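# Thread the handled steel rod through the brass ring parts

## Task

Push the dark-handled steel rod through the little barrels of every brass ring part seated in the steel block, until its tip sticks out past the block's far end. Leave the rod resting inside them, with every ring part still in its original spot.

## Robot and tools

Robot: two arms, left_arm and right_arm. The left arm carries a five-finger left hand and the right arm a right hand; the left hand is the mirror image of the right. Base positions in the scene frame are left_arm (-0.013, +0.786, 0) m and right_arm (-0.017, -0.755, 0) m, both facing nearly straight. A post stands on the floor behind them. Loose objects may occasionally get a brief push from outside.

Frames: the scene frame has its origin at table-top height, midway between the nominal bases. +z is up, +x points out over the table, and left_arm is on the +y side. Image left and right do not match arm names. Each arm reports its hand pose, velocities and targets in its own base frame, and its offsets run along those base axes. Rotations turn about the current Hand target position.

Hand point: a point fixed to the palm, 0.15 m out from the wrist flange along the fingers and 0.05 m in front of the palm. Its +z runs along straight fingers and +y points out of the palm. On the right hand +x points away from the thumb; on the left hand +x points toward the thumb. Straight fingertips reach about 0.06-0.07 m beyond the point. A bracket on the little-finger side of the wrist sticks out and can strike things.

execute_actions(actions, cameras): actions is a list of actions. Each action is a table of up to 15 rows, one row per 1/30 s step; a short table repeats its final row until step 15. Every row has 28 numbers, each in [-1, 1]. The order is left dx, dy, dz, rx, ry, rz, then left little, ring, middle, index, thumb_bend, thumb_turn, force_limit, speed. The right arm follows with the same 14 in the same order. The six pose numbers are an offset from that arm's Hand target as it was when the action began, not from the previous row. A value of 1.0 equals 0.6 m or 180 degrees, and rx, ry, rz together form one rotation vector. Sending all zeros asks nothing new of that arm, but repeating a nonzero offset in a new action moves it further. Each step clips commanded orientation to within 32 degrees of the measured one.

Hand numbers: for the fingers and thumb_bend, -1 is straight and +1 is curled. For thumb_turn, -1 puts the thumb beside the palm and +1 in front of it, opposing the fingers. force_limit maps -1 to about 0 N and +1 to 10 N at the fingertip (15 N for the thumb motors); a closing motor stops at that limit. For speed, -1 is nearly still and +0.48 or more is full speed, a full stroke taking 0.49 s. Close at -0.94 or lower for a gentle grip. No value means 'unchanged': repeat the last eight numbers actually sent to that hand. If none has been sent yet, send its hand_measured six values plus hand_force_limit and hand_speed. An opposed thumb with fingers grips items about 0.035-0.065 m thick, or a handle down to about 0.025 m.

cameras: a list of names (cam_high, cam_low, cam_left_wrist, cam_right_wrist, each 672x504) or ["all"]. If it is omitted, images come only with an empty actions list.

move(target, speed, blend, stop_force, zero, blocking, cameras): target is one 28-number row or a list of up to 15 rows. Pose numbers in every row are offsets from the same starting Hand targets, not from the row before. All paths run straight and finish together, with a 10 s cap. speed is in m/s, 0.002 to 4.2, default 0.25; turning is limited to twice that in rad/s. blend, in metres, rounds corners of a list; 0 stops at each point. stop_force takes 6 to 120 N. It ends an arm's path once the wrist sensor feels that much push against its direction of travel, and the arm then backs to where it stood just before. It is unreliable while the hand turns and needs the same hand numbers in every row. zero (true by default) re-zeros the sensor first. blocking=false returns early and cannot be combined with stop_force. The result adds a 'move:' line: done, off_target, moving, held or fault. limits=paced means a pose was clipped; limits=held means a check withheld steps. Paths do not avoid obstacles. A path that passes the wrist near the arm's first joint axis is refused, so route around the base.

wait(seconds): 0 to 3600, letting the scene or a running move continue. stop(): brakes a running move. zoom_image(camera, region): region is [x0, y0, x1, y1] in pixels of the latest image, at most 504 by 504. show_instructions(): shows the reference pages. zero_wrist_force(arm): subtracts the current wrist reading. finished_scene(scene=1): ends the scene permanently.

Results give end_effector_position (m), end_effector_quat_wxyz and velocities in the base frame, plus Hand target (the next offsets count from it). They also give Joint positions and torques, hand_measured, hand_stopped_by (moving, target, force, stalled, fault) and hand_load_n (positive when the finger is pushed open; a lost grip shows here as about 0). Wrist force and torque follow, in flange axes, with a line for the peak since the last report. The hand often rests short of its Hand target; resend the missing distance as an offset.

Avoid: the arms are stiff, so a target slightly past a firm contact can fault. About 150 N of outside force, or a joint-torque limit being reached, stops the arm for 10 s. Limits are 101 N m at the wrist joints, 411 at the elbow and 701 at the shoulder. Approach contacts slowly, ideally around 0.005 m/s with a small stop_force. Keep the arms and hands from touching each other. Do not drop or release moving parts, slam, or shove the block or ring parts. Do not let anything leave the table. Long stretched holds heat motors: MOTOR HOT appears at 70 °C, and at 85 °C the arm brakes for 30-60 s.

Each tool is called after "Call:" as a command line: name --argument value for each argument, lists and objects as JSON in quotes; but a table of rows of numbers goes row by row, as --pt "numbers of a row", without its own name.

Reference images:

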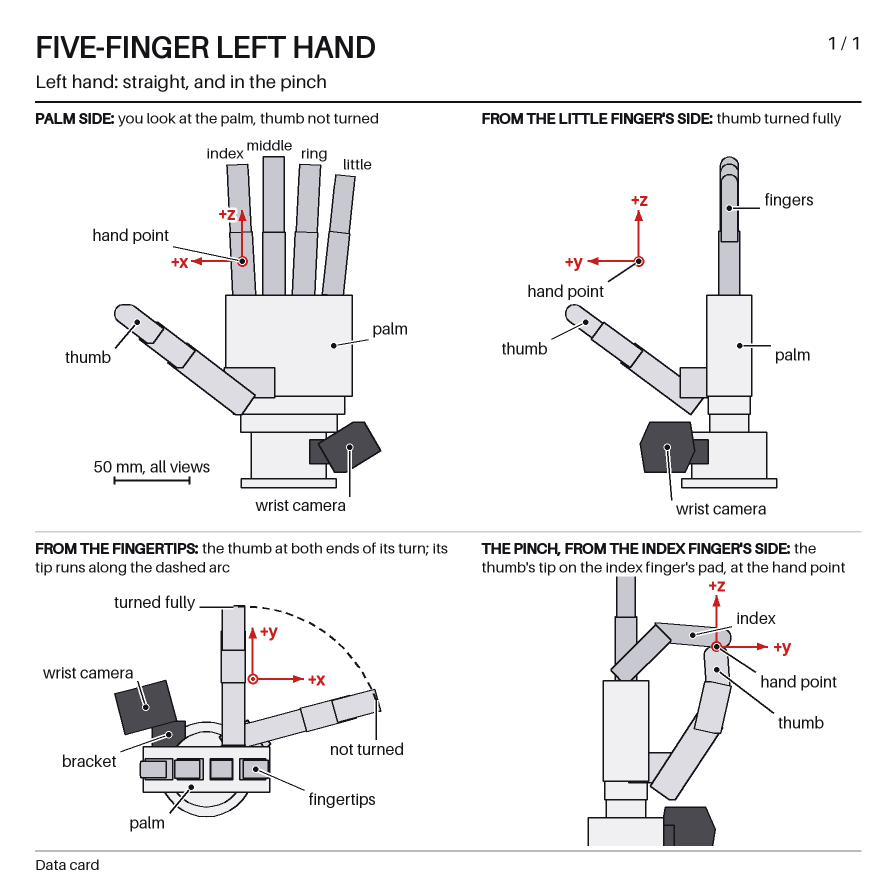

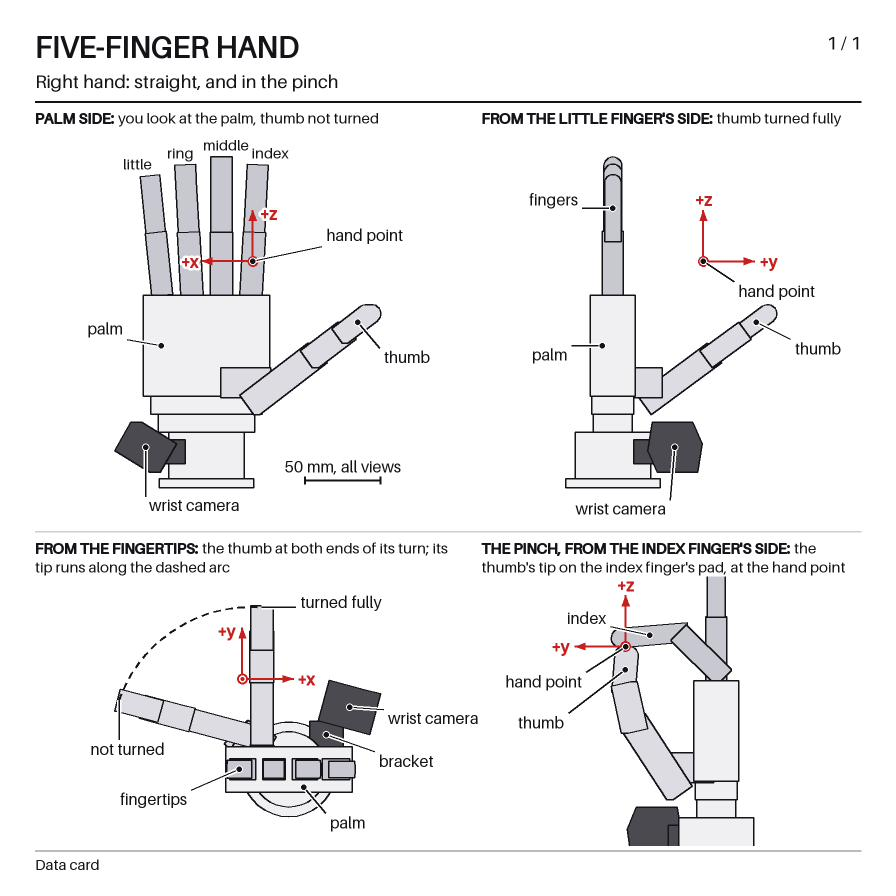

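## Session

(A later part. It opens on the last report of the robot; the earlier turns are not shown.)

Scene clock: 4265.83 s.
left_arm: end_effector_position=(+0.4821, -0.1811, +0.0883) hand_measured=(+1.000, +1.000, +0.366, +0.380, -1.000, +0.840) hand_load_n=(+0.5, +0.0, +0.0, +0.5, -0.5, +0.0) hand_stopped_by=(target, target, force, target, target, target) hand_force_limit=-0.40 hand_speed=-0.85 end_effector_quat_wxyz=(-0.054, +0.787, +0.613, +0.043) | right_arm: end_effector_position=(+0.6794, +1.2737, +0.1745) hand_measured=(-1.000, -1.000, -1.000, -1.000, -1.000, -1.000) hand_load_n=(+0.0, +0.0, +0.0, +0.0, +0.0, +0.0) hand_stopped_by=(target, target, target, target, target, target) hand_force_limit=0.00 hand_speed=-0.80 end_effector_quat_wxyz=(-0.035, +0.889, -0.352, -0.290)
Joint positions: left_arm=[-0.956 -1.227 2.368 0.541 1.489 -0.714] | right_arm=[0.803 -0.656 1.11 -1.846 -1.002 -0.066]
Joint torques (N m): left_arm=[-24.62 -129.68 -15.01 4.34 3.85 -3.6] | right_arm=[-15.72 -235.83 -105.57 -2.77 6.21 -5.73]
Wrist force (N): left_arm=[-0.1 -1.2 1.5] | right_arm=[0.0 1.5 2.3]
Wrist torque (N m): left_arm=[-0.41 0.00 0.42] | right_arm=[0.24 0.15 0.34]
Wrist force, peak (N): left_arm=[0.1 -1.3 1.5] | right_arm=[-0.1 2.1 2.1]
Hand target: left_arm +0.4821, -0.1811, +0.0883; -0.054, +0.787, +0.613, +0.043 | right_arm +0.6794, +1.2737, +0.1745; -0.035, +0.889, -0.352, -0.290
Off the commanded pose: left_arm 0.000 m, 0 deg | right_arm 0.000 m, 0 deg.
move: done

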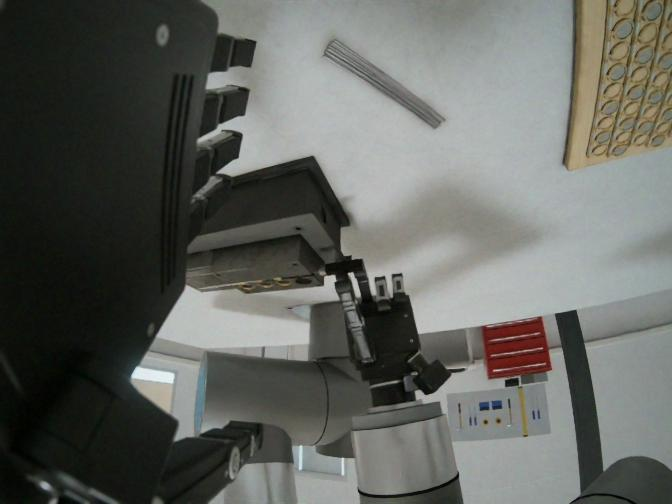

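Call:
move --pt "-0.0333 0 0.0667 0 0 0 1 1 0.40 0.38 -1 0.84 -0.4 -0.85 0 0 0 0 0 0 -1 -1 -1 -1 -1 -1 0 -0.8" --pt "-0.2 -0.0833 0.2 0 0 0 1 1 0.40 0.38 -1 0.84 -0.4 -0.85 0 0 0 0 0 0 -1 -1 -1 -1 -1 -1 0 -0.8" --speed '[0.03, 0.12]' --blend '[0.005, 0]' --cameras '["cam_right_wrist", "cam_low"]'

Call:
zoom_image --camera "cam_right_wrist" --region '[320, 240, 400, 300]'

Call:
zoom_image --camera "cam_low" --region '[340, 230, 450, 290]'

Scene clock: 4277.73 s.
left_arm: end_effector_position=(+0.3622, -0.2310, +0.2082) hand_measured=(+1.000, +1.000, +0.366, +0.380, -1.000, +0.840) hand_load_n=(+0.5, +0.0, +0.0, +0.0, -0.5, +0.0) hand_stopped_by=(target, target, force, target, target, target) hand_force_limit=-0.40 hand_speed=-0.85 end_effector_quat_wxyz=(-0.054, +0.787, +0.613, +0.043) | right_arm: end_effector_position=(+0.6794, +1.2737, +0.1745) hand_measured=(-1.000, -1.000, -1.000, -1.000, -1.000, -1.000) hand_load_n=(+0.0, +0.0, +0.0, +0.0, +0.0, +0.0) hand_stopped_by=(target, target, target, target, target, target) hand_force_limit=0.00 hand_speed=-0.80 end_effector_quat_wxyz=(-0.035, +0.889, -0.352, -0.290)
Joint positions: left_arm=[-1.283 -1.462 2.408 0.756 1.529 -1.038] | right_arm=[0.803 -0.656 1.11 -1.846 -1.002 -0.066]
Joint torques (N m): left_arm=[-26.62 -92.42 -28.44 14.13 4.24 -4.01] | right_arm=[-17.52 -228.84 -103.01 -3.25 6.63 -6.07]
Wrist force (N): left_arm=[0.4 -0.6 1.5] | right_arm=[-0.2 1.4 2.2]
Wrist torque (N m): left_arm=[-0.27 -0.08 0.32] | right_arm=[0.22 0.18 0.32]
Wrist force, peak (N): left_arm=[0.4 -0.8 2.0] | right_arm=[-0.2 1.7 2.3]
Hand target: left_arm +0.3621, -0.2311, +0.2083; -0.054, +0.787, +0.613, +0.043 | right_arm +0.6794, +1.2737, +0.1745; -0.035, +0.889, -0.352, -0.290
Off the commanded pose: left_arm 0.000 m, 0 deg | right_arm 0.000 m, 0 deg.
move: done
Images, in order (width x height): cam_low 672x504, cam_right_wrist 672x504.

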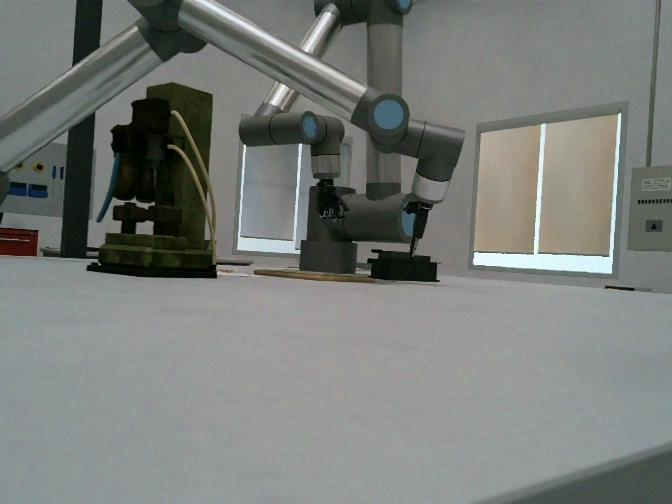

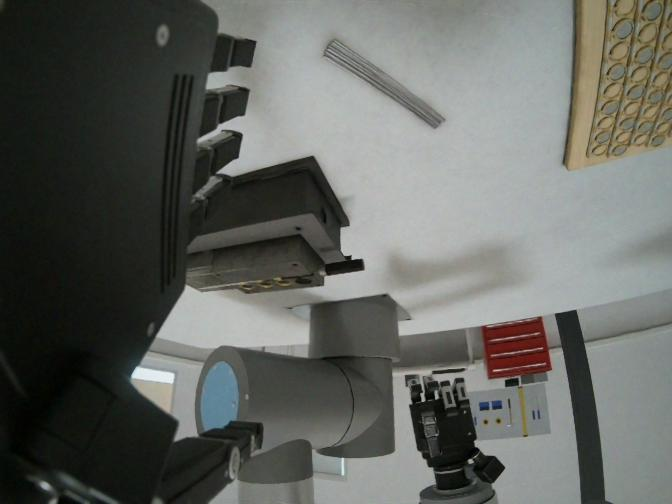

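Scaled by 6.300 from the camera's image (finer frame: 960x720).

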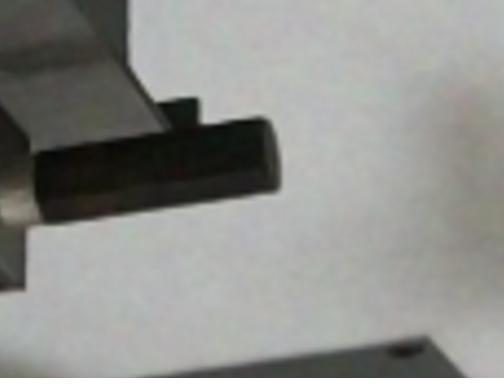

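Scaled by 4.582 from the camera's image (finer frame: 960x720).

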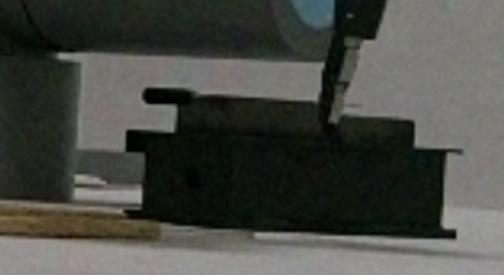

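Call:
zoom_image --camera "cam_low" --region '[365, 240, 405, 270]'

Call:
zoom_image --camera "cam_right_wrist" --region '[220, 240, 340, 300]'

Call:
move --target '[0, 0, 0, 0, 0, 0, 1, 1, 0.40, 0.38, -1, 0.84, -0.4, -0.85, 0.0375, 0.0922, 0.1142, -0.0465, -0.086, 0, -1, -1, -1, -1, -1, -1, 0, -0.8]' --speed 0.12 --cameras '["cam_right_wrist"]'

Call:
zoom_image --camera "cam_right_wrist" --region '[230, 240, 350, 320]'

Call:
zoom_image --camera "cam_right_wrist" --region '[320, 240, 430, 310]'

Scaled by 12.600 from the camera's image (finer frame: 960x720).

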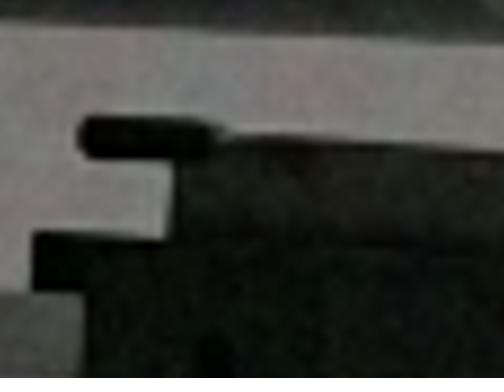

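Scaled by 4.200 from the camera's image (finer frame: 960x720).

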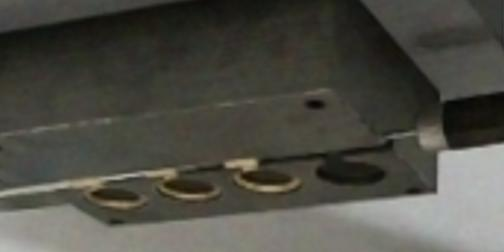

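Scene clock: 4286.30 s.
left_arm: end_effector_position=(+0.3621, -0.2311, +0.2083) hand_measured=(+1.000, +1.000, +0.366, +0.380, -1.000, +0.840) hand_load_n=(+0.0, +0.0, +0.0, +0.0, +0.0, +0.0) hand_stopped_by=(target, target, force, target, target, target) hand_force_limit=-0.40 hand_speed=-0.85 end_effector_quat_wxyz=(-0.054, +0.787, +0.613, +0.043) | right_arm: end_effector_position=(+0.7019, +1.3289, +0.2429) hand_measured=(-1.000, -1.000, -1.000, -1.000, -1.000, -1.000) hand_load_n=(+0.0, +0.0, +0.0, -0.5, +0.0, +0.0) hand_stopped_by=(target, target, target, target, target, target) hand_force_limit=0.00 hand_speed=-0.80 end_effector_quat_wxyz=(-0.017, +0.920, -0.364, -0.142)
Joint positions: left_arm=[-1.283 -1.462 2.408 0.756 1.529 -1.039] | right_arm=[0.869 -0.647 0.939 -1.803 -1.291 0.044]
Joint torques (N m): left_arm=[-22.43 -87.05 -28.34 13.81 2.72 -4] | right_arm=[18.88 -242.21 -107.76 -2.23 -3.06 6.17]
Wrist force (N): left_arm=[0.7 -0.6 1.7] | right_arm=[0.0 1.5 1.9]
Wrist torque (N m): left_arm=[-0.27 -0.12 0.33] | right_arm=[0.25 0.05 -0.19]
Wrist force, peak (N): left_arm=[1.0 -0.3 1.8] | right_arm=[-0.1 2.0 2.4]
Hand target: left_arm +0.3621, -0.2311, +0.2083; -0.054, +0.787, +0.613, +0.043 | right_arm +0.7019, +1.3290, +0.2430; -0.017, +0.920, -0.364, -0.141
Off the commanded pose: left_arm 0.000 m, 0 deg | right_arm 0.000 m, 0 deg.
move: done

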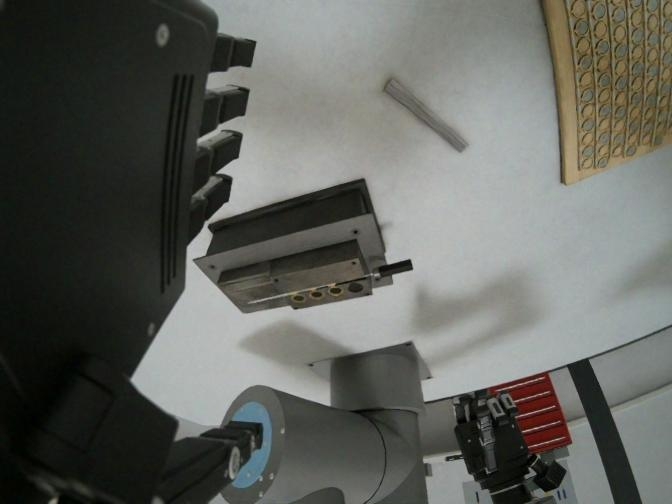

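Scaled by 4.200 from the camera's image (finer frame: 960x720).

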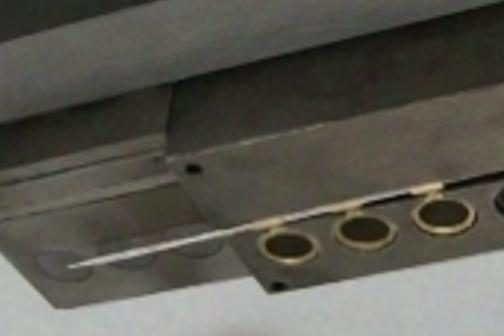

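Scaled by 4.582 from the camera's image (finer frame: 960x720).

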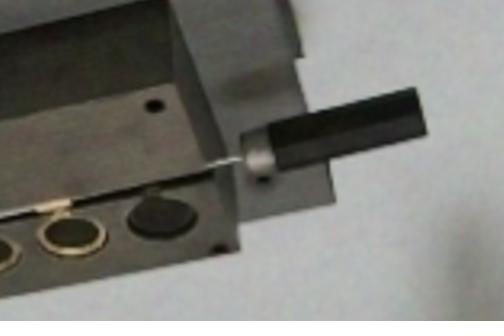

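Call:
move --target '[0, 0, 0, 0, 0, 0, 1, 1, 0.40, 0.38, -1, 0.84, -0.4, -0.85, -0.2008, 0.0105, 0.0308, -0.0671, -0.1241, 0, -1, -1, -1, -1, -1, -1, 0, -0.8]' --speed 0.12 --cameras '["cam_right_wrist"]'

Call:
zoom_image --camera "cam_right_wrist" --region '[220, 250, 310, 310]'

Call:
zoom_image --camera "cam_right_wrist" --region '[180, 230, 380, 350]'

Scene clock: 4294.53 s.
left_arm: end_effector_position=(+0.3621, -0.2311, +0.2083) hand_measured=(+1.000, +1.000, +0.366, +0.380, -1.000, +0.840) hand_load_n=(+0.0, +0.0, +0.0, +0.0, +0.0, +0.0) hand_stopped_by=(target, target, force, target, target, target) hand_force_limit=-0.40 hand_speed=-0.85 end_effector_quat_wxyz=(-0.054, +0.787, +0.613, +0.043) | right_arm: end_effector_position=(+0.5816, +1.3353, +0.2615) hand_measured=(-1.000, -1.000, -1.000, -1.000, -1.000, -1.000) hand_load_n=(+0.0, +0.0, +0.5, +0.0, +0.0, +0.0) hand_stopped_by=(target, target, target, target, target, target) hand_force_limit=0.00 hand_speed=-0.80 end_effector_quat_wxyz=(+0.009, +0.927, -0.367, +0.078)
Joint positions: left_arm=[-1.283 -1.462 2.408 0.756 1.529 -1.039] | right_arm=[1.027 -0.73 1.049 -1.897 -1.728 0.209]
Joint torques (N m): left_arm=[-18.45 -88.36 -29.22 13.63 -0.36 -3.85] | right_arm=[22.14 -275.64 -88.6 -14.32 -3.87 6.02]
Wrist force (N): left_arm=[0.7 -0.7 1.7] | right_arm=[0.5 1.8 1.4]
Wrist torque (N m): left_arm=[-0.29 -0.12 0.33] | right_arm=[0.30 -0.13 -0.12]
Wrist force, peak (N): left_arm=[1.0 -0.7 1.8] | right_arm=[0.2 2.4 1.6]
Hand target: left_arm +0.3621, -0.2311, +0.2083; -0.054, +0.787, +0.613, +0.043 | right_arm +0.5815, +1.3353, +0.2615; +0.009, +0.927, -0.367, +0.078
Off the commanded pose: left_arm 0.000 m, 0 deg | right_arm 0.000 m, 0 deg.
move: done

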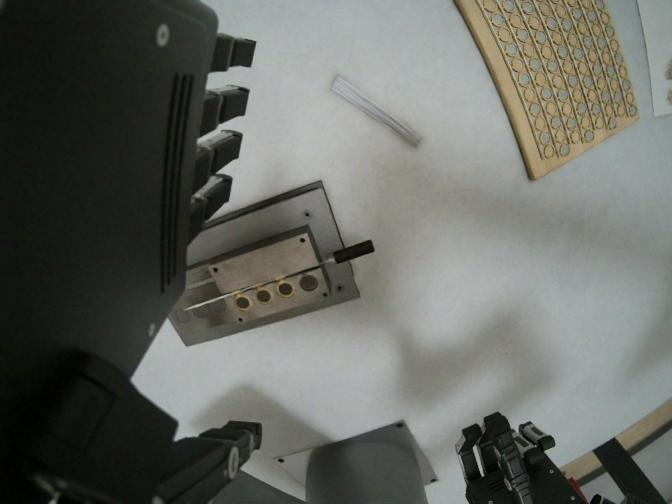

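Scaled by 5.600 from the camera's image (finer frame: 960x720).

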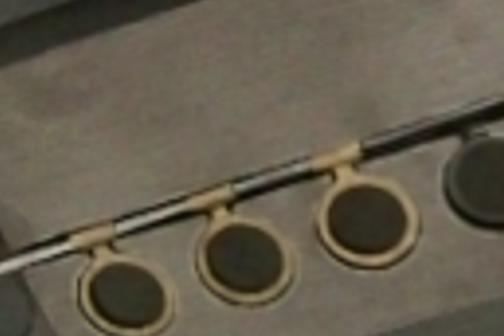

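Scaled by 2.520 from the camera's image (finer frame: 960x720).

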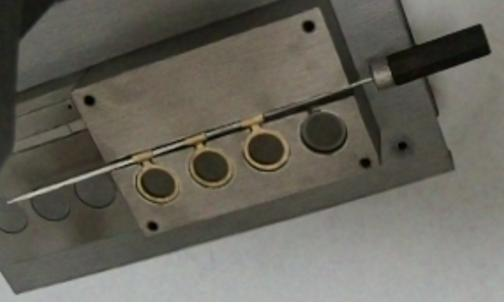

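Call:
finished_scene --scene 1

The scene is finished: the task was done.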